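# Eight arms lift a roller-laden hand barrow onto bearers

## Task

Raise the hand barrow and set it down resting on both bearers, with the two rollers still lying on it; neither roller may fall off at any point.

## Robot and tools

Robots and cameras. Eight identical i2rt Big YAM arms, arm1 to arm8. Each has six joints, a right hand with index, middle and ring fingers plus a thumb, and a wrist camera (arm1_cam_wrist ... arm8_cam_wrist). cam_high is a fixed room camera looking down from about z=2.08 m. Wrist images are 672x504 fisheye; cam_high is 896x504.

Layout (scene frame: metres, origin on the floor, +z up). arm1 to arm4 stand in a row at y about +0.65 (x about +1.15, +0.38, -0.38, -1.15) and face -y. arm5 to arm8 stand at y about -0.65 (x about -1.14, -0.38, +0.38, +1.14) and face +y. Feet sit at z 0.73 to 0.82; the tops beneath the arms are at z=0.720. A hand reaches roughly 1.06 m from its joint1 axis.

Joints (radians, absolute): joint1_rad -2.879..2.879, turns the arm about its foot, positive counter-clockwise seen from above, 0 points along the foot's facing. joint2_rad 0..3.141 shoulder, 0 = upper arm back and near level, positive lifts it up then forward. joint3_rad 0..3.019 elbow, 0 = folded, positive opens. joint4_rad -1.692..1.57 hand pitch, positive tips fingers up. joint5_rad -1.57..1.57 sideways swing, positive to the arm's right. joint6_rad -2.094..2.094 roll, positive clockwise viewed from behind the hand.

Hand. Sixteen independent hinge motors: hand_index_/hand_middle_/hand_ring_ with mcp, abd, pip, dip, and hand_thumb_cmc, _axl, _mcp, _ipl. Each takes a goal from -1 to +1 scaled between its two stops; going toward -1 curls a finger toward the palm (straight at about mcp +0.75, pip +0.58, dip +0.70, abd 0.00) and swings the thumb round in front of the palm (cmc straight +0.71). hand_current_limit (-1..1, mapped to 0..550 mA, starts +0.4) caps grip force; hand_speed (-0.96..1, starts -0.6) sets finger speed. A motor at 495 mA or more for 5 s shuts off for 10 s. Grip force comes from a goal set past the object's surface; sending a hinge its current reading relaxes the grip. Left-out keys keep their goals. Hand-point axes: +z along straight fingers, +x across the palm away from the thumb, +y out of the palm face (palm at y=-0.062). A camera mast sticks out on the palm side near the wrist and can collide.

Tool move. Arguments: one optional object per robot (arm1 ... arm8) plus cameras. A robot not named gets nothing new and keeps pushing toward its old targets. Inside a robot's object:
- joints: a map of joint name to absolute target, radians for joint1_rad..joint6_rad, the -1..1 scale for hand keys.
- target: a list of seven numbers [x, y, z, qw, qx, qy, qz], an absolute hand pose in the scene frame (metres, quaternion w first, same form as the printed hand line). The hand travels a straight line toward it from its current hand_target. When target is given, joints may hold only hand keys.
- speed: top path speed, 0.002 to 0.5 m/s, default 0.25; rotation is capped at twice that in rad/s. Only valid with target.
- min_time_s: 0.1 to 8 s, the shortest duration for that robot's arm joint motions; used beside joints.
All motions in one call begin together; all hand paths in one call finish together, paced by the slowest. A path lasts 0.5 to 10 s; a call lasts at most 15 s. Each control step limits the commanded pose to 100 mm and 20 degrees from the measured one, and hands often settle a centimetre or more off. Paths ignore obstacles and other arms. cameras: list of names, ["all"], or [] for none; omitted means none after an action, all for a call with no action. A call with no action returns the full state of every robot.

Tool wait: seconds 0 to 10, plus optional cameras. Commands nothing new.

Tool zoom_image: camera name and region [x0, y0, x1, y1] in pixels of that camera's newest image, top-left origin, at most 504 by 504.

Tool finished_scene: scene = current scene's number. Irreversible; the barrow must stay placed without the robots.

Reading results. joint_positions lists arm joints, hand hinges on their -1..1 scale, and the two settings. joint_status / hand_status per motion: done; off_target (stopped short, may still push); time_out (arm could not finish, joints keep nearby targets and push; on_its_own lists them; resend reported positions to relax); not_followed (a safety check withheld the targets, reported as joint command not followed or pose unreachable); limit_stop_at_motor_heat. A line like move: arm1 done; arm2 time_out summarises each moved robot. Robots under as last shown were not commanded; their status reads not commanded. hand is the hand pose; hand_target the pose of the held joint targets. Joint velocities in rad/s, within noise when still. Joint torques in joint order, positive toward larger angles; numbers 3 and 4 wrap at ±28 N m. hand_state gives one word per motor: moving, goal, blocked, overload; <motor>_current_ma is positive when pushing toward -1. The pictures line gives image order; images can lag the state slightly. MOTOR HOT warns of heat; OVER-TEMPERATURE FAULT means the arm went limp for 30 to 60 s or more.

Cautions. Never squeeze two robots together or let a hand grip another robot's fingers; the collision check can be late and lets hands and wrist cameras meet. Do not knock anything off the tops or onto the floor, drop the barrow, tip off a roller, or hit fixed objects hard. Long stretched holds and pushing against unreachable poses overheat motors. If a move or wait is refused or halted, the rest of that reply's calls in the scene are skipped. The scene keeps running while you think, with the last commands held; loose objects may occasionally get nudged.

Each tool is called after "Emit:" in YAML: its name, and indented under it one key for each argument.

## Session

Emit:
move:
  cameras: ["cam_high"]

Scene clock: 0.00 s.
Joint torques (N m): no reading
Heat: arm1: hottest joint3_rad 38 °C; arm2: hottest joint3_rad 33 °C; arm3: hottest joint3_rad 35 °C; arm4: hottest joint2_rad 31 °C; arm5: hottest joint3_rad 38 °C; arm6: hottest joint3_rad 34 °C; arm7: hottest joint3_rad 36 °C; arm8: hottest joint3_rad 36 °C.
Joint velocities: within noise
arm1.joint_positions: joint1_rad=-0.086 joint2_rad=+0.627 joint3_rad=+1.442 joint4_rad=-1.309 joint5_rad=-0.108 joint6_rad=+1.066 hand_index_mcp=+0.753 hand_index_abd=+0.000 hand_index_pip=+0.577 hand_index_dip=+0.696 hand_middle_mcp=+0.753 hand_middle_abd=+0.000 hand_middle_pip=+0.577 hand_middle_dip=+0.696 hand_ring_mcp=+0.753 hand_ring_abd=+0.000 hand_ring_pip=+0.577 hand_ring_dip=+0.696 hand_thumb_cmc=+0.714 hand_thumb_axl=+0.677 hand_thumb_mcp=+0.226 hand_thumb_ipl=+0.168 hand_current_limit=+0.400 hand_speed=-0.600
arm1.joint_status: not commanded
arm1.hand_state: goal,goal,goal,goal,goal,goal,goal,goal,goal,goal,goal,goal,goal,goal,goal,goal
arm1.index_mcp_current_ma: 0
arm1.index_abd_current_ma: 0
arm1.index_pip_current_ma: 0
arm1.index_dip_current_ma: 0
arm1.middle_mcp_current_ma: 0
arm1.middle_abd_current_ma: 0
arm1.middle_pip_current_ma: 0
arm1.middle_dip_current_ma: 0
arm1.ring_mcp_current_ma: 0
arm1.ring_abd_current_ma: 0
arm1.ring_pip_current_ma: 0
arm1.ring_dip_current_ma: 0
arm1.thumb_cmc_current_ma: 0
arm1.thumb_axl_current_ma: 0
arm1.thumb_mcp_current_ma: 0
arm1.thumb_ipl_current_ma: 0
arm1.hand_goal_index_mcp: 0.754
arm1.hand_goal_index_abd: 0.000
arm1.hand_goal_index_pip: 0.576
arm1.hand_goal_index_dip: 0.696
arm1.hand_goal_middle_mcp: 0.754
arm1.hand_goal_middle_abd: 0.000
arm1.hand_goal_middle_pip: 0.576
arm1.hand_goal_middle_dip: 0.696
arm1.hand_goal_ring_mcp: 0.754
arm1.hand_goal_ring_abd: 0.000
arm1.hand_goal_ring_pip: 0.576
arm1.hand_goal_ring_dip: 0.696
arm1.hand_goal_thumb_cmc: 0.714
arm1.hand_goal_thumb_axl: 0.678
arm1.hand_goal_thumb_mcp: 0.226
arm1.hand_goal_thumb_ipl: 0.168
arm1.hand: x=+1.0509 y=+0.4039 z=+1.3034 quat_wxyz=(+0.424, +0.734, -0.451, +0.280) (m; scene frame)
arm1.hand_target: x=+1.0511 y=+0.4068 z=+1.3156 quat_wxyz=(+0.435, +0.728, -0.447, +0.285) (m; scene frame)
arm1.hand_status: not commanded
arm2.joint_positions: joint1_rad=+0.445 joint2_rad=+0.643 joint3_rad=+1.358 joint4_rad=-1.327 joint5_rad=+0.090 joint6_rad=+1.042 hand_index_mcp=+0.753 hand_index_abd=+0.000 hand_index_pip=+0.577 hand_index_dip=+0.696 hand_middle_mcp=+0.753 hand_middle_abd=+0.000 hand_middle_pip=+0.577 hand_middle_dip=+0.696 hand_ring_mcp=+0.753 hand_ring_abd=+0.000 hand_ring_pip=+0.577 hand_ring_dip=+0.696 hand_thumb_cmc=+0.714 hand_thumb_axl=+0.677 hand_thumb_mcp=+0.226 hand_thumb_ipl=+0.168 hand_current_limit=+0.400 hand_speed=-0.600
arm2.joint_status: not commanded
arm2.hand_state: goal,goal,goal,goal,goal,goal,goal,goal,goal,goal,goal,goal,goal,goal,goal,goal
arm2.index_mcp_current_ma: 0
arm2.index_abd_current_ma: 0
arm2.index_pip_current_ma: 0
arm2.index_dip_current_ma: 0
arm2.middle_mcp_current_ma: 0
arm2.middle_abd_current_ma: 0
arm2.middle_pip_current_ma: 0
arm2.middle_dip_current_ma: 0
arm2.ring_mcp_current_ma: 0
arm2.ring_abd_current_ma: 0
arm2.ring_pip_current_ma: 0
arm2.ring_dip_current_ma: 0
arm2.thumb_cmc_current_ma: 0
arm2.thumb_axl_current_ma: 0
arm2.thumb_mcp_current_ma: 0
arm2.thumb_ipl_current_ma: 0
arm2.hand_goal_index_mcp: 0.754
arm2.hand_goal_index_abd: 0.000
arm2.hand_goal_index_pip: 0.576
arm2.hand_goal_index_dip: 0.696
arm2.hand_goal_middle_mcp: 0.754
arm2.hand_goal_middle_abd: 0.000
arm2.hand_goal_middle_pip: 0.576
arm2.hand_goal_middle_dip: 0.696
arm2.hand_goal_ring_mcp: 0.754
arm2.hand_goal_ring_abd: 0.000
arm2.hand_goal_ring_pip: 0.576
arm2.hand_goal_ring_dip: 0.696
arm2.hand_goal_thumb_cmc: 0.714
arm2.hand_goal_thumb_axl: 0.678
arm2.hand_goal_thumb_mcp: 0.226
arm2.hand_goal_thumb_ipl: 0.168
arm2.hand: x=+0.3938 y=+0.3693 z=+1.2928 quat_wxyz=(+0.365, +0.839, -0.285, +0.285) (m; scene frame)
arm2.hand_target: x=+0.3927 y=+0.3715 z=+1.3036 quat_wxyz=(+0.373, +0.834, -0.284, +0.292) (m; scene frame)
arm2.hand_status: not commanded
arm3.joint_positions: joint1_rad=+0.473 joint2_rad=+0.632 joint3_rad=+1.416 joint4_rad=-1.374 joint5_rad=+0.047 joint6_rad=+1.125 hand_index_mcp=+0.753 hand_index_abd=+0.000 hand_index_pip=+0.577 hand_index_dip=+0.696 hand_middle_mcp=+0.753 hand_middle_abd=+0.000 hand_middle_pip=+0.577 hand_middle_dip=+0.696 hand_ring_mcp=+0.753 hand_ring_abd=+0.000 hand_ring_pip=+0.577 hand_ring_dip=+0.696 hand_thumb_cmc=+0.714 hand_thumb_axl=+0.677 hand_thumb_mcp=+0.226 hand_thumb_ipl=+0.168 hand_current_limit=+0.400 hand_speed=-0.600
arm3.joint_status: not commanded
arm3.hand_state: goal,goal,goal,goal,goal,goal,goal,goal,goal,goal,goal,goal,goal,goal,goal,goal
arm3.index_mcp_current_ma: 0
arm3.index_abd_current_ma: 0
arm3.index_pip_current_ma: 0
arm3.index_dip_current_ma: 0
arm3.middle_mcp_current_ma: 0
arm3.middle_abd_current_ma: 0
arm3.middle_pip_current_ma: 0
arm3.middle_dip_current_ma: 0
arm3.ring_mcp_current_ma: 0
arm3.ring_abd_current_ma: 0
arm3.ring_pip_current_ma: 0
arm3.ring_dip_current_ma: 0
arm3.thumb_cmc_current_ma: 0
arm3.thumb_axl_current_ma: 0
arm3.thumb_mcp_current_ma: 0
arm3.thumb_ipl_current_ma: 0
arm3.hand_goal_index_mcp: 0.754
arm3.hand_goal_index_abd: 0.000
arm3.hand_goal_index_pip: 0.576
arm3.hand_goal_index_dip: 0.696
arm3.hand_goal_middle_mcp: 0.754
arm3.hand_goal_middle_abd: 0.000
arm3.hand_goal_middle_pip: 0.576
arm3.hand_goal_middle_dip: 0.696
arm3.hand_goal_ring_mcp: 0.754
arm3.hand_goal_ring_abd: 0.000
arm3.hand_goal_ring_pip: 0.576
arm3.hand_goal_ring_dip: 0.696
arm3.hand_goal_thumb_cmc: 0.714
arm3.hand_goal_thumb_axl: 0.678
arm3.hand_goal_thumb_mcp: 0.226
arm3.hand_goal_thumb_ipl: 0.168
arm3.hand: x=-0.3481 y=+0.3901 z=+1.3549 quat_wxyz=(+0.343, +0.834, -0.296, +0.316) (m; scene frame)
arm3.hand_target: x=-0.3493 y=+0.3927 z=+1.3675 quat_wxyz=(+0.352, +0.827, -0.294, +0.325) (m; scene frame)
arm3.hand_status: not commanded
arm4.joint_positions: joint1_rad=-0.463 joint2_rad=+0.622 joint3_rad=+1.430 joint4_rad=-1.347 joint5_rad=+0.119 joint6_rad=+1.170 hand_index_mcp=+0.753 hand_index_abd=+0.000 hand_index_pip=+0.577 hand_index_dip=+0.696 hand_middle_mcp=+0.753 hand_middle_abd=+0.000 hand_middle_pip=+0.577 hand_middle_dip=+0.696 hand_ring_mcp=+0.753 hand_ring_abd=+0.000 hand_ring_pip=+0.577 hand_ring_dip=+0.696 hand_thumb_cmc=+0.714 hand_thumb_axl=+0.677 hand_thumb_mcp=+0.226 hand_thumb_ipl=+0.168 hand_current_limit=+0.400 hand_speed=-0.600
arm4.joint_status: not commanded
arm4.hand_state: goal,goal,goal,goal,goal,goal,goal,goal,goal,goal,goal,goal,goal,goal,goal,goal
arm4.index_mcp_current_ma: 0
arm4.index_abd_current_ma: 0
arm4.index_pip_current_ma: 0
arm4.index_dip_current_ma: 0
arm4.middle_mcp_current_ma: 0
arm4.middle_abd_current_ma: 0
arm4.middle_pip_current_ma: 0
arm4.middle_dip_current_ma: 0
arm4.ring_mcp_current_ma: 0
arm4.ring_abd_current_ma: 0
arm4.ring_pip_current_ma: 0
arm4.ring_dip_current_ma: 0
arm4.thumb_cmc_current_ma: 0
arm4.thumb_axl_current_ma: 0
arm4.thumb_mcp_current_ma: 0
arm4.thumb_ipl_current_ma: 0
arm4.hand_goal_index_mcp: 0.754
arm4.hand_goal_index_abd: 0.000
arm4.hand_goal_index_pip: 0.576
arm4.hand_goal_index_dip: 0.696
arm4.hand_goal_middle_mcp: 0.754
arm4.hand_goal_middle_abd: 0.000
arm4.hand_goal_middle_pip: 0.576
arm4.hand_goal_middle_dip: 0.696
arm4.hand_goal_ring_mcp: 0.754
arm4.hand_goal_ring_abd: 0.000
arm4.hand_goal_ring_pip: 0.576
arm4.hand_goal_ring_dip: 0.696
arm4.hand_goal_thumb_cmc: 0.714
arm4.hand_goal_thumb_axl: 0.678
arm4.hand_goal_thumb_mcp: 0.226
arm4.hand_goal_thumb_ipl: 0.168
arm4.hand: x=-1.3474 y=+0.5067 z=+1.3512 quat_wxyz=(+0.483, +0.569, -0.654, +0.124) (m; scene frame)
arm4.hand_target: x=-1.3459 y=+0.5098 z=+1.3623 quat_wxyz=(+0.494, +0.563, -0.650, +0.128) (m; scene frame)
arm4.hand_status: not commanded
arm5.joint_positions: joint1_rad=+0.431 joint2_rad=+0.580 joint3_rad=+1.460 joint4_rad=-1.336 joint5_rad=+0.048 joint6_rad=+1.037 hand_index_mcp=+0.753 hand_index_abd=+0.000 hand_index_pip=+0.577 hand_index_dip=+0.696 hand_middle_mcp=+0.753 hand_middle_abd=+0.000 hand_middle_pip=+0.577 hand_middle_dip=+0.696 hand_ring_mcp=+0.753 hand_ring_abd=+0.000 hand_ring_pip=+0.577 hand_ring_dip=+0.696 hand_thumb_cmc=+0.714 hand_thumb_axl=+0.677 hand_thumb_mcp=+0.226 hand_thumb_ipl=+0.168 hand_current_limit=+0.400 hand_speed=-0.600
arm5.joint_status: not commanded
arm5.hand_state: goal,goal,goal,goal,goal,goal,goal,goal,goal,goal,goal,goal,goal,goal,goal,goal
arm5.index_mcp_current_ma: 0
arm5.index_abd_current_ma: 0
arm5.index_pip_current_ma: 0
arm5.index_dip_current_ma: 0
arm5.middle_mcp_current_ma: 0
arm5.middle_abd_current_ma: 0
arm5.middle_pip_current_ma: 0
arm5.middle_dip_current_ma: 0
arm5.ring_mcp_current_ma: 0
arm5.ring_abd_current_ma: 0
arm5.ring_pip_current_ma: 0
arm5.ring_dip_current_ma: 0
arm5.thumb_cmc_current_ma: 0
arm5.thumb_axl_current_ma: 0
arm5.thumb_mcp_current_ma: 0
arm5.thumb_ipl_current_ma: 0
arm5.hand_goal_index_mcp: 0.754
arm5.hand_goal_index_abd: 0.000
arm5.hand_goal_index_pip: 0.576
arm5.hand_goal_index_dip: 0.696
arm5.hand_goal_middle_mcp: 0.754
arm5.hand_goal_middle_abd: 0.000
arm5.hand_goal_middle_pip: 0.576
arm5.hand_goal_middle_dip: 0.696
arm5.hand_goal_ring_mcp: 0.754
arm5.hand_goal_ring_abd: 0.000
arm5.hand_goal_ring_pip: 0.576
arm5.hand_goal_ring_dip: 0.696
arm5.hand_goal_thumb_cmc: 0.714
arm5.hand_goal_thumb_axl: 0.678
arm5.hand_goal_thumb_mcp: 0.226
arm5.hand_goal_thumb_ipl: 0.168
arm5.hand: x=-1.1415 y=-0.4193 z=+1.4003 quat_wxyz=(-0.351, +0.253, +0.807, +0.403) (m; scene frame)
arm5.hand_target: x=-1.1396 y=-0.4230 z=+1.4141 quat_wxyz=(-0.360, +0.250, +0.798, +0.413) (m; scene frame)
arm5.hand_status: not commanded
arm6.joint_positions: joint1_rad=+0.202 joint2_rad=+0.632 joint3_rad=+1.386 joint4_rad=-1.353 joint5_rad=-0.007 joint6_rad=+1.061 hand_index_mcp=+0.753 hand_index_abd=+0.000 hand_index_pip=+0.577 hand_index_dip=+0.696 hand_middle_mcp=+0.753 hand_middle_abd=+0.000 hand_middle_pip=+0.577 hand_middle_dip=+0.696 hand_ring_mcp=+0.753 hand_ring_abd=+0.000 hand_ring_pip=+0.577 hand_ring_dip=+0.696 hand_thumb_cmc=+0.714 hand_thumb_axl=+0.677 hand_thumb_mcp=+0.226 hand_thumb_ipl=+0.168 hand_current_limit=+0.400 hand_speed=-0.600
arm6.joint_status: not commanded
arm6.hand_state: goal,goal,goal,goal,goal,goal,goal,goal,goal,goal,goal,goal,goal,goal,goal,goal
arm6.index_mcp_current_ma: 0
arm6.index_abd_current_ma: 0
arm6.index_pip_current_ma: 0
arm6.index_dip_current_ma: 0
arm6.middle_mcp_current_ma: 0
arm6.middle_abd_current_ma: 0
arm6.middle_pip_current_ma: 0
arm6.middle_dip_current_ma: 0
arm6.ring_mcp_current_ma: 0
arm6.ring_abd_current_ma: 0
arm6.ring_pip_current_ma: 0
arm6.ring_dip_current_ma: 0
arm6.thumb_cmc_current_ma: 0
arm6.thumb_axl_current_ma: 0
arm6.thumb_mcp_current_ma: 0
arm6.thumb_ipl_current_ma: 0
arm6.hand_goal_index_mcp: 0.754
arm6.hand_goal_index_abd: 0.000
arm6.hand_goal_index_pip: 0.576
arm6.hand_goal_index_dip: 0.696
arm6.hand_goal_middle_mcp: 0.754
arm6.hand_goal_middle_abd: 0.000
arm6.hand_goal_middle_pip: 0.576
arm6.hand_goal_middle_dip: 0.696
arm6.hand_goal_ring_mcp: 0.754
arm6.hand_goal_ring_abd: 0.000
arm6.hand_goal_ring_pip: 0.576
arm6.hand_goal_ring_dip: 0.696
arm6.hand_goal_thumb_cmc: 0.714
arm6.hand_goal_thumb_axl: 0.678
arm6.hand_goal_thumb_mcp: 0.226
arm6.hand_goal_thumb_ipl: 0.168
arm6.hand: x=-0.3505 y=-0.3934 z=+1.3693 quat_wxyz=(-0.281, +0.364, +0.807, +0.371) (m; scene frame)
arm6.hand_target: x=-0.3499 y=-0.3960 z=+1.3820 quat_wxyz=(-0.289, +0.361, +0.801, +0.381) (m; scene frame)
arm6.hand_status: not commanded
arm7.joint_positions: joint1_rad=+0.444 joint2_rad=+0.594 joint3_rad=+1.336 joint4_rad=-1.190 joint5_rad=-0.114 joint6_rad=+1.071 hand_index_mcp=+0.753 hand_index_abd=+0.000 hand_index_pip=+0.577 hand_index_dip=+0.696 hand_middle_mcp=+0.753 hand_middle_abd=+0.000 hand_middle_pip=+0.577 hand_middle_dip=+0.696 hand_ring_mcp=+0.753 hand_ring_abd=+0.000 hand_ring_pip=+0.577 hand_ring_dip=+0.696 hand_thumb_cmc=+0.714 hand_thumb_axl=+0.677 hand_thumb_mcp=+0.226 hand_thumb_ipl=+0.168 hand_current_limit=+0.400 hand_speed=-0.600
arm7.joint_status: not commanded
arm7.hand_state: goal,goal,goal,goal,goal,goal,goal,goal,goal,goal,goal,goal,goal,goal,goal,goal
arm7.index_mcp_current_ma: 0
arm7.index_abd_current_ma: 0
arm7.index_pip_current_ma: 0
arm7.index_dip_current_ma: 0
arm7.middle_mcp_current_ma: 0
arm7.middle_abd_current_ma: 0
arm7.middle_pip_current_ma: 0
arm7.middle_dip_current_ma: 0
arm7.ring_mcp_current_ma: 0
arm7.ring_abd_current_ma: 0
arm7.ring_pip_current_ma: 0
arm7.ring_dip_current_ma: 0
arm7.thumb_cmc_current_ma: 0
arm7.thumb_axl_current_ma: 0
arm7.thumb_mcp_current_ma: 0
arm7.thumb_ipl_current_ma: 0
arm7.hand_goal_index_mcp: 0.754
arm7.hand_goal_index_abd: 0.000
arm7.hand_goal_index_pip: 0.576
arm7.hand_goal_index_dip: 0.696
arm7.hand_goal_middle_mcp: 0.754
arm7.hand_goal_middle_abd: 0.000
arm7.hand_goal_middle_pip: 0.576
arm7.hand_goal_middle_dip: 0.696
arm7.hand_goal_ring_mcp: 0.754
arm7.hand_goal_ring_abd: 0.000
arm7.hand_goal_ring_pip: 0.576
arm7.hand_goal_ring_dip: 0.696
arm7.hand_goal_thumb_cmc: 0.714
arm7.hand_goal_thumb_axl: 0.678
arm7.hand_goal_thumb_mcp: 0.226
arm7.hand_goal_thumb_ipl: 0.168
arm7.hand: x=+0.3135 y=-0.3910 z=+1.3135 quat_wxyz=(-0.401, +0.223, +0.817, +0.350) (m; scene frame)
arm7.hand_target: x=+0.3151 y=-0.3942 z=+1.3259 quat_wxyz=(-0.408, +0.220, +0.810, +0.358) (m; scene frame)
arm7.hand_status: not commanded
arm8.joint_positions: joint1_rad=+0.429 joint2_rad=+0.535 joint3_rad=+1.353 joint4_rad=-1.356 joint5_rad=+0.044 joint6_rad=+1.173 hand_index_mcp=+0.753 hand_index_abd=+0.000 hand_index_pip=+0.577 hand_index_dip=+0.696 hand_middle_mcp=+0.753 hand_middle_abd=+0.000 hand_middle_pip=+0.577 hand_middle_dip=+0.696 hand_ring_mcp=+0.753 hand_ring_abd=+0.000 hand_ring_pip=+0.577 hand_ring_dip=+0.696 hand_thumb_cmc=+0.714 hand_thumb_axl=+0.677 hand_thumb_mcp=+0.226 hand_thumb_ipl=+0.168 hand_current_limit=+0.400 hand_speed=-0.600
arm8.joint_status: not commanded
arm8.hand_state: goal,goal,goal,goal,goal,goal,goal,goal,goal,goal,goal,goal,goal,goal,goal,goal
arm8.index_mcp_current_ma: 0
arm8.index_abd_current_ma: 0
arm8.index_pip_current_ma: 0
arm8.index_dip_current_ma: 0
arm8.middle_mcp_current_ma: 0
arm8.middle_abd_current_ma: 0
arm8.middle_pip_current_ma: 0
arm8.middle_dip_current_ma: 0
arm8.ring_mcp_current_ma: 0
arm8.ring_abd_current_ma: 0
arm8.ring_pip_current_ma: 0
arm8.ring_dip_current_ma: 0
arm8.thumb_cmc_current_ma: 0
arm8.thumb_axl_current_ma: 0
arm8.thumb_mcp_current_ma: 0
arm8.thumb_ipl_current_ma: 0
arm8.hand_goal_index_mcp: 0.754
arm8.hand_goal_index_abd: 0.000
arm8.hand_goal_index_pip: 0.576
arm8.hand_goal_index_dip: 0.696
arm8.hand_goal_middle_mcp: 0.754
arm8.hand_goal_middle_abd: 0.000
arm8.hand_goal_middle_pip: 0.576
arm8.hand_goal_middle_dip: 0.696
arm8.hand_goal_ring_mcp: 0.754
arm8.hand_goal_ring_abd: 0.000
arm8.hand_goal_ring_pip: 0.576
arm8.hand_goal_ring_dip: 0.696
arm8.hand_goal_thumb_cmc: 0.714
arm8.hand_goal_thumb_axl: 0.678
arm8.hand_goal_thumb_mcp: 0.226
arm8.hand_goal_thumb_ipl: 0.168
arm8.hand: x=+1.1213 y=-0.4260 z=+1.3304 quat_wxyz=(-0.345, +0.303, +0.816, +0.351) (m; scene frame)
arm8.hand_target: x=+1.1225 y=-0.4286 z=+1.3437 quat_wxyz=(-0.355, +0.300, +0.809, +0.360) (m; scene frame)
arm8.hand_status: not commanded
pictures: cam_high

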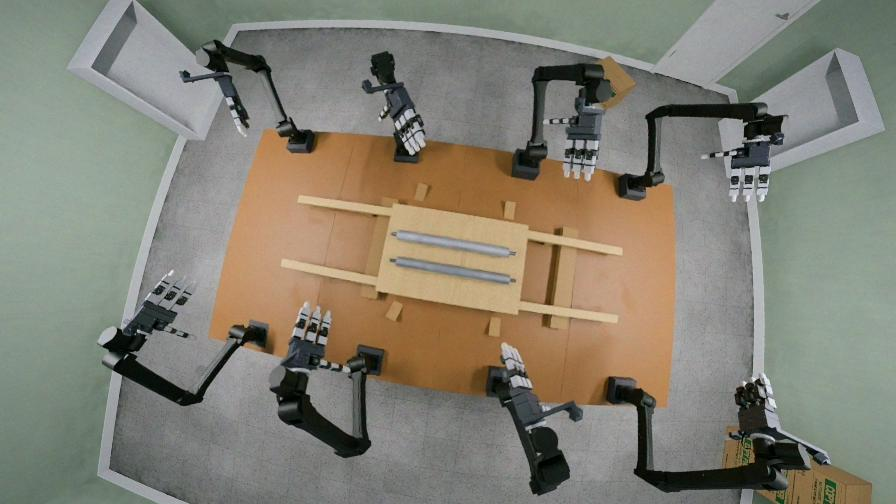

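Emit:
zoom_image:
  camera: "cam_high"
  region: [270, 180, 450, 310]

Emit:
zoom_image:
  camera: "cam_high"
  region: [450, 205, 630, 335]

Scaled by 2.800 from the camera's 896x504 image, which has a finer 1280x720 frame.

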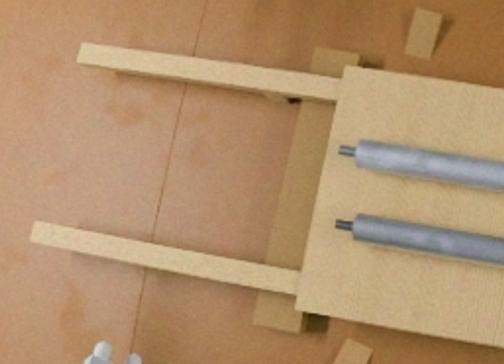

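Scaled by 2.800 from the camera's 896x504 image, which has a finer 1280x720 frame.

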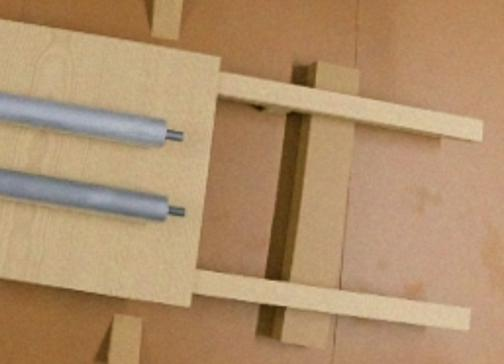

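Emit:
move:
  arm1: {"joints":{"joint1_rad":-0.752,"joint2_rad":1.33,"joint3_rad":1.121,"joint4_rad":-1.324,"joint5_rad":-0.07,"joint6_rad":-0.79,"hand_index_pip":-0.664,"hand_middle_pip":-0.664,"hand_ring_pip":-0.664,"hand_current_limit":0.75},"min_time_s":3.5}
  arm4: {"joints":{"joint1_rad":0.83,"joint2_rad":1.409,"joint3_rad":1.06,"joint4_rad":-1.2,"joint5_rad":0.051,"joint6_rad":0.787,"hand_index_pip":-0.664,"hand_middle_pip":-0.664,"hand_ring_pip":-0.664,"hand_current_limit":0.75},"min_time_s":3.5}
  arm5: {"joints":{"joint1_rad":-0.91,"joint2_rad":1.2,"joint3_rad":0.82,"joint4_rad":-1.18,"joint5_rad":-0.051,"joint6_rad":-0.9,"hand_index_pip":-0.664,"hand_middle_pip":-0.664,"hand_ring_pip":-0.664,"hand_current_limit":0.75},"min_time_s":3.5}
  arm8: {"joints":{"joint1_rad":0.735,"joint2_rad":1.45,"joint3_rad":1.08,"joint4_rad":-1.161,"joint5_rad":0.055,"joint6_rad":0.753,"hand_index_pip":-0.664,"hand_middle_pip":-0.664,"hand_ring_pip":-0.664,"hand_current_limit":0.75},"min_time_s":3.5}
  arm2: {"joints":{"joint1_rad":-0.36,"joint2_rad":1.19,"joint3_rad":1.28,"joint4_rad":-1.161,"joint5_rad":-0.116,"joint6_rad":-0.36},"min_time_s":3.5}
  arm3: {"joints":{"joint1_rad":0.45,"joint2_rad":1.25,"joint3_rad":1.208,"joint4_rad":-1.047,"joint5_rad":0.199,"joint6_rad":0.36},"min_time_s":3.5}
  arm6: {"joints":{"joint1_rad":-0.405,"joint2_rad":1.3,"joint3_rad":1.185,"joint4_rad":-1.004,"joint5_rad":-0.234,"joint6_rad":-0.36},"min_time_s":3.5}
  arm7: {"joints":{"joint1_rad":0.335,"joint2_rad":1.24,"joint3_rad":1.308,"joint4_rad":-1.16,"joint5_rad":0.129,"joint6_rad":0.287},"min_time_s":3.5}
  cameras: ["cam_high"]

Scene clock: 190.07 s.
Joint torques (N m): arm1=[0.09 -6.83 8.14 0.64 -0.06 0.08] | arm2=[-0.32 -6.53 9.46 1.95 -0.23 -0.19] | arm3=[-1.67 -6.65 11.34 1.59 0.6 -0.01] | arm4=[-0.32 -9.7 9.21 0.99 0.26 -0.18] | arm5=[0.73 -6.42 9.06 0.28 -0.31 -0.17] | arm6=[-1.61 -9.64 7.51 1.77 -0.33 -0.23] | arm7=[-0.97 -7.18 10.44 2.1 0.46 -0.09] | arm8=[-0.03 -9.52 7.41 1.2 0.22 -0.17]
Heat: arm1: hottest joint3_rad 45 °C; arm2: hottest joint3_rad 41 °C; arm3: hottest joint3_rad 42 °C; arm4: hottest joint3_rad 37 °C; arm5: hottest joint3_rad 49 °C; arm6: hottest joint3_rad 43 °C; arm7: hottest joint3_rad 51 °C; arm8: hottest joint3_rad 46 °C.
move: arm1 done; arm2 done; arm3 done; arm4 done; arm5 done; arm6 done; arm7 done; arm8 done
Joint velocities: within noise
arm1.joint_positions: joint1_rad=-0.747 joint2_rad=+1.323 joint3_rad=+1.125 joint4_rad=-1.318 joint5_rad=-0.072 joint6_rad=-0.782 hand_index_mcp=+0.758 hand_index_abd=+0.000 hand_index_pip=-0.657 hand_index_dip=+0.696 hand_middle_mcp=+0.757 hand_middle_abd=+0.000 hand_middle_pip=-0.656 hand_middle_dip=+0.696 hand_ring_mcp=+0.757 hand_ring_abd=+0.001 hand_ring_pip=-0.658 hand_ring_dip=+0.696 hand_thumb_cmc=+0.716 hand_thumb_axl=+0.677 hand_thumb_mcp=+0.224 hand_thumb_ipl=+0.168 hand_current_limit=+0.750 hand_speed=-0.600
arm1.joint_status: all done
arm1.hand_state: goal,goal,goal,goal,goal,goal,goal,goal,goal,goal,goal,goal,goal,goal,goal,goal
arm1.index_mcp_current_ma: 1
arm1.index_abd_current_ma: 0
arm1.index_pip_current_ma: 2
arm1.index_dip_current_ma: 0
arm1.middle_mcp_current_ma: 1
arm1.middle_abd_current_ma: 0
arm1.middle_pip_current_ma: 3
arm1.middle_dip_current_ma: 0
arm1.ring_mcp_current_ma: 1
arm1.ring_abd_current_ma: 0
arm1.ring_pip_current_ma: 2
arm1.ring_dip_current_ma: 0
arm1.thumb_cmc_current_ma: 0
arm1.thumb_axl_current_ma: 0
arm1.thumb_mcp_current_ma: -1
arm1.thumb_ipl_current_ma: 0
arm1.hand_goal_index_mcp: 0.754
arm1.hand_goal_index_abd: 0.000
arm1.hand_goal_index_pip: -0.664
arm1.hand_goal_index_dip: 0.696
arm1.hand_goal_middle_mcp: 0.754
arm1.hand_goal_middle_abd: 0.000
arm1.hand_goal_middle_pip: -0.664
arm1.hand_goal_middle_dip: 0.696
arm1.hand_goal_ring_mcp: 0.754
arm1.hand_goal_ring_abd: 0.000
arm1.hand_goal_ring_pip: -0.664
arm1.hand_goal_ring_dip: 0.696
arm1.hand_goal_thumb_cmc: 0.714
arm1.hand_goal_thumb_axl: 0.678
arm1.hand_goal_thumb_mcp: 0.226
arm1.hand_goal_thumb_ipl: 0.168
arm1.hand: x=+0.8696 y=+0.2828 z=+0.9166 quat_wxyz=(+0.037, +0.999, +0.013, +0.011) (m; scene frame)
arm1.hand_target: x=+0.8698 y=+0.2860 z=+0.9112 quat_wxyz=(+0.030, +0.999, +0.014, +0.016) (m; scene frame)
arm1.hand_status: not commanded
arm2.joint_positions: joint1_rad=-0.351 joint2_rad=+1.182 joint3_rad=+1.283 joint4_rad=-1.181 joint5_rad=-0.112 joint6_rad=-0.345 hand_index_mcp=+0.757 hand_index_abd=+0.000 hand_index_pip=+0.577 hand_index_dip=+0.696 hand_middle_mcp=+0.757 hand_middle_abd=+0.000 hand_middle_pip=+0.577 hand_middle_dip=+0.696 hand_ring_mcp=+0.756 hand_ring_abd=+0.000 hand_ring_pip=+0.577 hand_ring_dip=+0.696 hand_thumb_cmc=+0.717 hand_thumb_axl=+0.677 hand_thumb_mcp=+0.224 hand_thumb_ipl=+0.168 hand_current_limit=+0.400 hand_speed=-0.600
arm2.joint_status: all done
arm2.hand_state: goal,goal,goal,goal,goal,goal,goal,goal,goal,goal,goal,goal,goal,goal,goal,goal
arm2.index_mcp_current_ma: 13
arm2.index_abd_current_ma: 0
arm2.index_pip_current_ma: 3
arm2.index_dip_current_ma: 0
arm2.middle_mcp_current_ma: 13
arm2.middle_abd_current_ma: 0
arm2.middle_pip_current_ma: 3
arm2.middle_dip_current_ma: 0
arm2.ring_mcp_current_ma: 11
arm2.ring_abd_current_ma: 0
arm2.ring_pip_current_ma: 3
arm2.ring_dip_current_ma: 0
arm2.thumb_cmc_current_ma: 13
arm2.thumb_axl_current_ma: -4
arm2.thumb_mcp_current_ma: -11
arm2.thumb_ipl_current_ma: -2
arm2.hand_goal_index_mcp: 0.754
arm2.hand_goal_index_abd: 0.000
arm2.hand_goal_index_pip: 0.576
arm2.hand_goal_index_dip: 0.696
arm2.hand_goal_middle_mcp: 0.754
arm2.hand_goal_middle_abd: 0.000
arm2.hand_goal_middle_pip: 0.576
arm2.hand_goal_middle_dip: 0.696
arm2.hand_goal_ring_mcp: 0.754
arm2.hand_goal_ring_abd: 0.000
arm2.hand_goal_ring_pip: 0.576
arm2.hand_goal_ring_dip: 0.696
arm2.hand_goal_thumb_cmc: 0.714
arm2.hand_goal_thumb_axl: 0.678
arm2.hand_goal_thumb_mcp: 0.226
arm2.hand_goal_thumb_ipl: 0.168
arm2.hand: x=+0.2222 y=+0.1541 z=+1.1168 quat_wxyz=(+0.246, +0.969, +0.007, -0.028) (m; scene frame)
arm2.hand_target: x=+0.2176 y=+0.1503 z=+1.1149 quat_wxyz=(+0.250, +0.968, +0.010, -0.031) (m; scene frame)
arm2.hand_status: not commanded
arm3.joint_positions: joint1_rad=+0.460 joint2_rad=+1.237 joint3_rad=+1.206 joint4_rad=-1.061 joint5_rad=+0.195 joint6_rad=+0.374 hand_index_mcp=+0.756 hand_index_abd=+0.000 hand_index_pip=+0.577 hand_index_dip=+0.696 hand_middle_mcp=+0.755 hand_middle_abd=+0.000 hand_middle_pip=+0.577 hand_middle_dip=+0.696 hand_ring_mcp=+0.756 hand_ring_abd=+0.000 hand_ring_pip=+0.577 hand_ring_dip=+0.696 hand_thumb_cmc=+0.716 hand_thumb_axl=+0.677 hand_thumb_mcp=+0.224 hand_thumb_ipl=+0.168 hand_current_limit=+0.400 hand_speed=-0.600
arm3.joint_status: all done
arm3.hand_state: goal,goal,goal,goal,goal,goal,goal,goal,goal,goal,goal,goal,goal,goal,goal,goal
arm3.index_mcp_current_ma: 0
arm3.index_abd_current_ma: 0
arm3.index_pip_current_ma: 0
arm3.index_dip_current_ma: 0
arm3.middle_mcp_current_ma: 0
arm3.middle_abd_current_ma: 0
arm3.middle_pip_current_ma: 0
arm3.middle_dip_current_ma: 0
arm3.ring_mcp_current_ma: 0
arm3.ring_abd_current_ma: 0
arm3.ring_pip_current_ma: 0
arm3.ring_dip_current_ma: 0
arm3.thumb_cmc_current_ma: 0
arm3.thumb_axl_current_ma: 0
arm3.thumb_mcp_current_ma: 0
arm3.thumb_ipl_current_ma: 0
arm3.hand_goal_index_mcp: 0.754
arm3.hand_goal_index_abd: 0.000
arm3.hand_goal_index_pip: 0.576
arm3.hand_goal_index_dip: 0.696
arm3.hand_goal_middle_mcp: 0.754
arm3.hand_goal_middle_abd: 0.000
arm3.hand_goal_middle_pip: 0.576
arm3.hand_goal_middle_dip: 0.696
arm3.hand_goal_ring_mcp: 0.754
arm3.hand_goal_ring_abd: 0.000
arm3.hand_goal_ring_pip: 0.576
arm3.hand_goal_ring_dip: 0.696
arm3.hand_goal_thumb_cmc: 0.714
arm3.hand_goal_thumb_axl: 0.678
arm3.hand_goal_thumb_mcp: 0.226
arm3.hand_goal_thumb_ipl: 0.168
arm3.hand: x=-0.2249 y=+0.1472 z=+1.1177 quat_wxyz=(+0.250, +0.968, +0.015, +0.003) (m; scene frame)
arm3.hand_target: x=-0.2272 y=+0.1406 z=+1.1155 quat_wxyz=(+0.252, +0.968, +0.016, -0.001) (m; scene frame)
arm3.hand_status: not commanded
arm4.joint_positions: joint1_rad=+0.826 joint2_rad=+1.400 joint3_rad=+1.060 joint4_rad=-1.213 joint5_rad=+0.051 joint6_rad=+0.798 hand_index_mcp=+0.756 hand_index_abd=+0.000 hand_index_pip=-0.657 hand_index_dip=+0.696 hand_middle_mcp=+0.756 hand_middle_abd=+0.001 hand_middle_pip=-0.657 hand_middle_dip=+0.696 hand_ring_mcp=+0.756 hand_ring_abd=+0.001 hand_ring_pip=-0.657 hand_ring_dip=+0.696 hand_thumb_cmc=+0.715 hand_thumb_axl=+0.677 hand_thumb_mcp=+0.223 hand_thumb_ipl=+0.168 hand_current_limit=+0.750 hand_speed=-0.600
arm4.joint_status: all done
arm4.hand_state: goal,goal,goal,goal,goal,goal,goal,goal,goal,goal,goal,goal,goal,goal,goal,goal
arm4.index_mcp_current_ma: 1
arm4.index_abd_current_ma: 0
arm4.index_pip_current_ma: 7
arm4.index_dip_current_ma: 0
arm4.middle_mcp_current_ma: 1
arm4.middle_abd_current_ma: 0
arm4.middle_pip_current_ma: 7
arm4.middle_dip_current_ma: 0
arm4.ring_mcp_current_ma: 1
arm4.ring_abd_current_ma: 0
arm4.ring_pip_current_ma: 7
arm4.ring_dip_current_ma: 0
arm4.thumb_cmc_current_ma: 0
arm4.thumb_axl_current_ma: 0
arm4.thumb_mcp_current_ma: -2
arm4.thumb_ipl_current_ma: 0
arm4.hand_goal_index_mcp: 0.754
arm4.hand_goal_index_abd: 0.000
arm4.hand_goal_index_pip: -0.664
arm4.hand_goal_index_dip: 0.696
arm4.hand_goal_middle_mcp: 0.754
arm4.hand_goal_middle_abd: 0.000
arm4.hand_goal_middle_pip: -0.664
arm4.hand_goal_middle_dip: 0.696
arm4.hand_goal_ring_mcp: 0.754
arm4.hand_goal_ring_abd: 0.000
arm4.hand_goal_ring_pip: -0.664
arm4.hand_goal_ring_dip: 0.696
arm4.hand_goal_thumb_cmc: 0.714
arm4.hand_goal_thumb_axl: 0.678
arm4.hand_goal_thumb_mcp: 0.226
arm4.hand_goal_thumb_ipl: 0.168
arm4.hand: x=-0.8917 y=+0.2980 z=+0.9269 quat_wxyz=(+0.030, +0.999, +0.010, -0.011) (m; scene frame)
arm4.hand_target: x=-0.8872 y=+0.2965 z=+0.9236 quat_wxyz=(+0.031, +0.999, +0.017, -0.010) (m; scene frame)
arm4.hand_status: not commanded
arm5.joint_positions: joint1_rad=-0.897 joint2_rad=+1.192 joint3_rad=+0.812 joint4_rad=-1.191 joint5_rad=-0.047 joint6_rad=-0.888 hand_index_mcp=+0.757 hand_index_abd=+0.000 hand_index_pip=-0.658 hand_index_dip=+0.696 hand_middle_mcp=+0.757 hand_middle_abd=+0.000 hand_middle_pip=-0.657 hand_middle_dip=+0.696 hand_ring_mcp=+0.757 hand_ring_abd=+0.001 hand_ring_pip=-0.656 hand_ring_dip=+0.696 hand_thumb_cmc=+0.717 hand_thumb_axl=+0.677 hand_thumb_mcp=+0.224 hand_thumb_ipl=+0.168 hand_current_limit=+0.750 hand_speed=-0.600
arm5.joint_status: all done
arm5.hand_state: goal,goal,goal,goal,goal,goal,goal,goal,goal,goal,goal,goal,goal,goal,goal,goal
arm5.index_mcp_current_ma: 9
arm5.index_abd_current_ma: 1
arm5.index_pip_current_ma: 19
arm5.index_dip_current_ma: 0
arm5.middle_mcp_current_ma: 9
arm5.middle_abd_current_ma: 1
arm5.middle_pip_current_ma: 21
arm5.middle_dip_current_ma: 0
arm5.ring_mcp_current_ma: 10
arm5.ring_abd_current_ma: 1
arm5.ring_pip_current_ma: 23
arm5.ring_dip_current_ma: 0
arm5.thumb_cmc_current_ma: 9
arm5.thumb_axl_current_ma: -2
arm5.thumb_mcp_current_ma: -9
arm5.thumb_ipl_current_ma: -1
arm5.hand_goal_index_mcp: 0.754
arm5.hand_goal_index_abd: 0.000
arm5.hand_goal_index_pip: -0.664
arm5.hand_goal_index_dip: 0.696
arm5.hand_goal_middle_mcp: 0.754
arm5.hand_goal_middle_abd: 0.000
arm5.hand_goal_middle_pip: -0.664
arm5.hand_goal_middle_dip: 0.696
arm5.hand_goal_ring_mcp: 0.754
arm5.hand_goal_ring_abd: 0.000
arm5.hand_goal_ring_pip: -0.664
arm5.hand_goal_ring_dip: 0.696
arm5.hand_goal_thumb_cmc: 0.714
arm5.hand_goal_thumb_axl: 0.678
arm5.hand_goal_thumb_mcp: 0.226
arm5.hand_goal_thumb_ipl: 0.168
arm5.hand: x=-0.8907 y=-0.3634 z=+0.9156 quat_wxyz=(-0.020, -0.012, +0.999, +0.022) (m; scene frame)
arm5.hand_target: x=-0.8840 y=-0.3621 z=+0.9174 quat_wxyz=(-0.017, -0.012, +0.999, +0.027) (m; scene frame)
arm5.hand_status: not commanded
arm6.joint_positions: joint1_rad=-0.394 joint2_rad=+1.290 joint3_rad=+1.194 joint4_rad=-1.019 joint5_rad=-0.232 joint6_rad=-0.344 hand_index_mcp=+0.756 hand_index_abd=+0.000 hand_index_pip=+0.577 hand_index_dip=+0.696 hand_middle_mcp=+0.756 hand_middle_abd=+0.000 hand_middle_pip=+0.577 hand_middle_dip=+0.696 hand_ring_mcp=+0.756 hand_ring_abd=+0.000 hand_ring_pip=+0.577 hand_ring_dip=+0.696 hand_thumb_cmc=+0.716 hand_thumb_axl=+0.677 hand_thumb_mcp=+0.224 hand_thumb_ipl=+0.168 hand_current_limit=+0.400 hand_speed=-0.600
arm6.joint_status: all done
arm6.hand_state: goal,goal,goal,goal,goal,goal,goal,goal,goal,goal,goal,goal,goal,goal,goal,goal
arm6.index_mcp_current_ma: 1
arm6.index_abd_current_ma: 0
arm6.index_pip_current_ma: 0
arm6.index_dip_current_ma: 0
arm6.middle_mcp_current_ma: 2
arm6.middle_abd_current_ma: 0
arm6.middle_pip_current_ma: 0
arm6.middle_dip_current_ma: 0
arm6.ring_mcp_current_ma: 1
arm6.ring_abd_current_ma: 0
arm6.ring_pip_current_ma: 0
arm6.ring_dip_current_ma: 0
arm6.thumb_cmc_current_ma: 2
arm6.thumb_axl_current_ma: 0
arm6.thumb_mcp_current_ma: -2
arm6.thumb_ipl_current_ma: 0
arm6.hand_goal_index_mcp: 0.754
arm6.hand_goal_index_abd: 0.000
arm6.hand_goal_index_pip: 0.576
arm6.hand_goal_index_dip: 0.696
arm6.hand_goal_middle_mcp: 0.754
arm6.hand_goal_middle_abd: 0.000
arm6.hand_goal_middle_pip: 0.576
arm6.hand_goal_middle_dip: 0.696
arm6.hand_goal_ring_mcp: 0.754
arm6.hand_goal_ring_abd: 0.000
arm6.hand_goal_ring_pip: 0.576
arm6.hand_goal_ring_dip: 0.696
arm6.hand_goal_thumb_cmc: 0.714
arm6.hand_goal_thumb_axl: 0.678
arm6.hand_goal_thumb_mcp: 0.226
arm6.hand_goal_thumb_ipl: 0.168
arm6.hand: x=-0.2198 y=-0.1337 z=+1.1177 quat_wxyz=(-0.028, -0.007, +0.968, +0.248) (m; scene frame)
arm6.hand_target: x=-0.2148 y=-0.1328 z=+1.1103 quat_wxyz=(-0.026, -0.009, +0.969, +0.247) (m; scene frame)
arm6.hand_status: not commanded
arm7.joint_positions: joint1_rad=+0.347 joint2_rad=+1.233 joint3_rad=+1.318 joint4_rad=-1.174 joint5_rad=+0.126 joint6_rad=+0.302 hand_index_mcp=+0.756 hand_index_abd=+0.001 hand_index_pip=+0.577 hand_index_dip=+0.696 hand_middle_mcp=+0.756 hand_middle_abd=+0.001 hand_middle_pip=+0.577 hand_middle_dip=+0.696 hand_ring_mcp=+0.756 hand_ring_abd=+0.001 hand_ring_pip=+0.577 hand_ring_dip=+0.696 hand_thumb_cmc=+0.716 hand_thumb_axl=+0.677 hand_thumb_mcp=+0.224 hand_thumb_ipl=+0.168 hand_current_limit=+0.400 hand_speed=-0.600
arm7.joint_status: all done
arm7.hand_state: goal,goal,goal,goal,goal,goal,goal,goal,goal,goal,goal,goal,goal,goal,goal,goal
arm7.index_mcp_current_ma: 1
arm7.index_abd_current_ma: 0
arm7.index_pip_current_ma: 0
arm7.index_dip_current_ma: 0
arm7.middle_mcp_current_ma: 1
arm7.middle_abd_current_ma: 0
arm7.middle_pip_current_ma: 0
arm7.middle_dip_current_ma: 0
arm7.ring_mcp_current_ma: 1
arm7.ring_abd_current_ma: 0
arm7.ring_pip_current_ma: 0
arm7.ring_dip_current_ma: 0
arm7.thumb_cmc_current_ma: 1
arm7.thumb_axl_current_ma: 0
arm7.thumb_mcp_current_ma: -1
arm7.thumb_ipl_current_ma: 0
arm7.hand_goal_index_mcp: 0.754
arm7.hand_goal_index_abd: 0.000
arm7.hand_goal_index_pip: 0.576
arm7.hand_goal_index_dip: 0.696
arm7.hand_goal_middle_mcp: 0.754
arm7.hand_goal_middle_abd: 0.000
arm7.hand_goal_middle_pip: 0.576
arm7.hand_goal_middle_dip: 0.696
arm7.hand_goal_ring_mcp: 0.754
arm7.hand_goal_ring_abd: 0.000
arm7.hand_goal_ring_pip: 0.576
arm7.hand_goal_ring_dip: 0.696
arm7.hand_goal_thumb_cmc: 0.714
arm7.hand_goal_thumb_axl: 0.678
arm7.hand_goal_thumb_mcp: 0.226
arm7.hand_goal_thumb_ipl: 0.168
arm7.hand: x=+0.2542 y=-0.1512 z=+1.1130 quat_wxyz=(-0.017, -0.017, +0.969, +0.245) (m; scene frame)
arm7.hand_target: x=+0.2586 y=-0.1470 z=+1.1065 quat_wxyz=(-0.012, -0.018, +0.970, +0.244) (m; scene frame)
arm7.hand_status: not commanded
arm8.joint_positions: joint1_rad=+0.727 joint2_rad=+1.441 joint3_rad=+1.072 joint4_rad=-1.173 joint5_rad=+0.053 joint6_rad=+0.761 hand_index_mcp=+0.755 hand_index_abd=+0.000 hand_index_pip=-0.657 hand_index_dip=+0.696 hand_middle_mcp=+0.755 hand_middle_abd=+0.000 hand_middle_pip=-0.657 hand_middle_dip=+0.696 hand_ring_mcp=+0.755 hand_ring_abd=+0.000 hand_ring_pip=-0.656 hand_ring_dip=+0.696 hand_thumb_cmc=+0.714 hand_thumb_axl=+0.677 hand_thumb_mcp=+0.224 hand_thumb_ipl=+0.168 hand_current_limit=+0.750 hand_speed=-0.600
arm8.joint_status: all done
arm8.hand_state: goal,goal,goal,goal,goal,goal,goal,goal,goal,goal,goal,goal,goal,goal,goal,goal
arm8.index_mcp_current_ma: 1
arm8.index_abd_current_ma: 0
arm8.index_pip_current_ma: 12
arm8.index_dip_current_ma: 0
arm8.middle_mcp_current_ma: 1
arm8.middle_abd_current_ma: 0
arm8.middle_pip_current_ma: 11
arm8.middle_dip_current_ma: 0
arm8.ring_mcp_current_ma: 1
arm8.ring_abd_current_ma: 0
arm8.ring_pip_current_ma: 13
arm8.ring_dip_current_ma: 0
arm8.thumb_cmc_current_ma: 0
arm8.thumb_axl_current_ma: -1
arm8.thumb_mcp_current_ma: -4
arm8.thumb_ipl_current_ma: 0
arm8.hand_goal_index_mcp: 0.754
arm8.hand_goal_index_abd: 0.000
arm8.hand_goal_index_pip: -0.664
arm8.hand_goal_index_dip: 0.696
arm8.hand_goal_middle_mcp: 0.754
arm8.hand_goal_middle_abd: 0.000
arm8.hand_goal_middle_pip: -0.664
arm8.hand_goal_middle_dip: 0.696
arm8.hand_goal_ring_mcp: 0.754
arm8.hand_goal_ring_abd: 0.000
arm8.hand_goal_ring_pip: -0.664
arm8.hand_goal_ring_dip: 0.696
arm8.hand_goal_thumb_cmc: 0.714
arm8.hand_goal_thumb_axl: 0.678
arm8.hand_goal_thumb_mcp: 0.226
arm8.hand_goal_thumb_ipl: 0.168
arm8.hand: x=+0.8827 y=-0.2739 z=+0.9166 quat_wxyz=(+0.015, -0.009, +0.999, +0.029) (m; scene frame)
arm8.hand_target: x=+0.8750 y=-0.2712 z=+0.9168 quat_wxyz=(+0.012, -0.016, +0.999, +0.034) (m; scene frame)
arm8.hand_status: not commanded
pictures: cam_high

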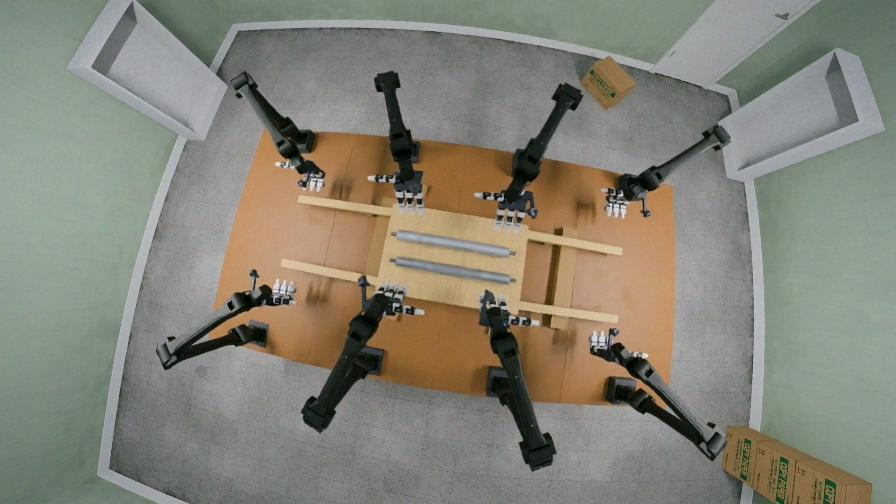

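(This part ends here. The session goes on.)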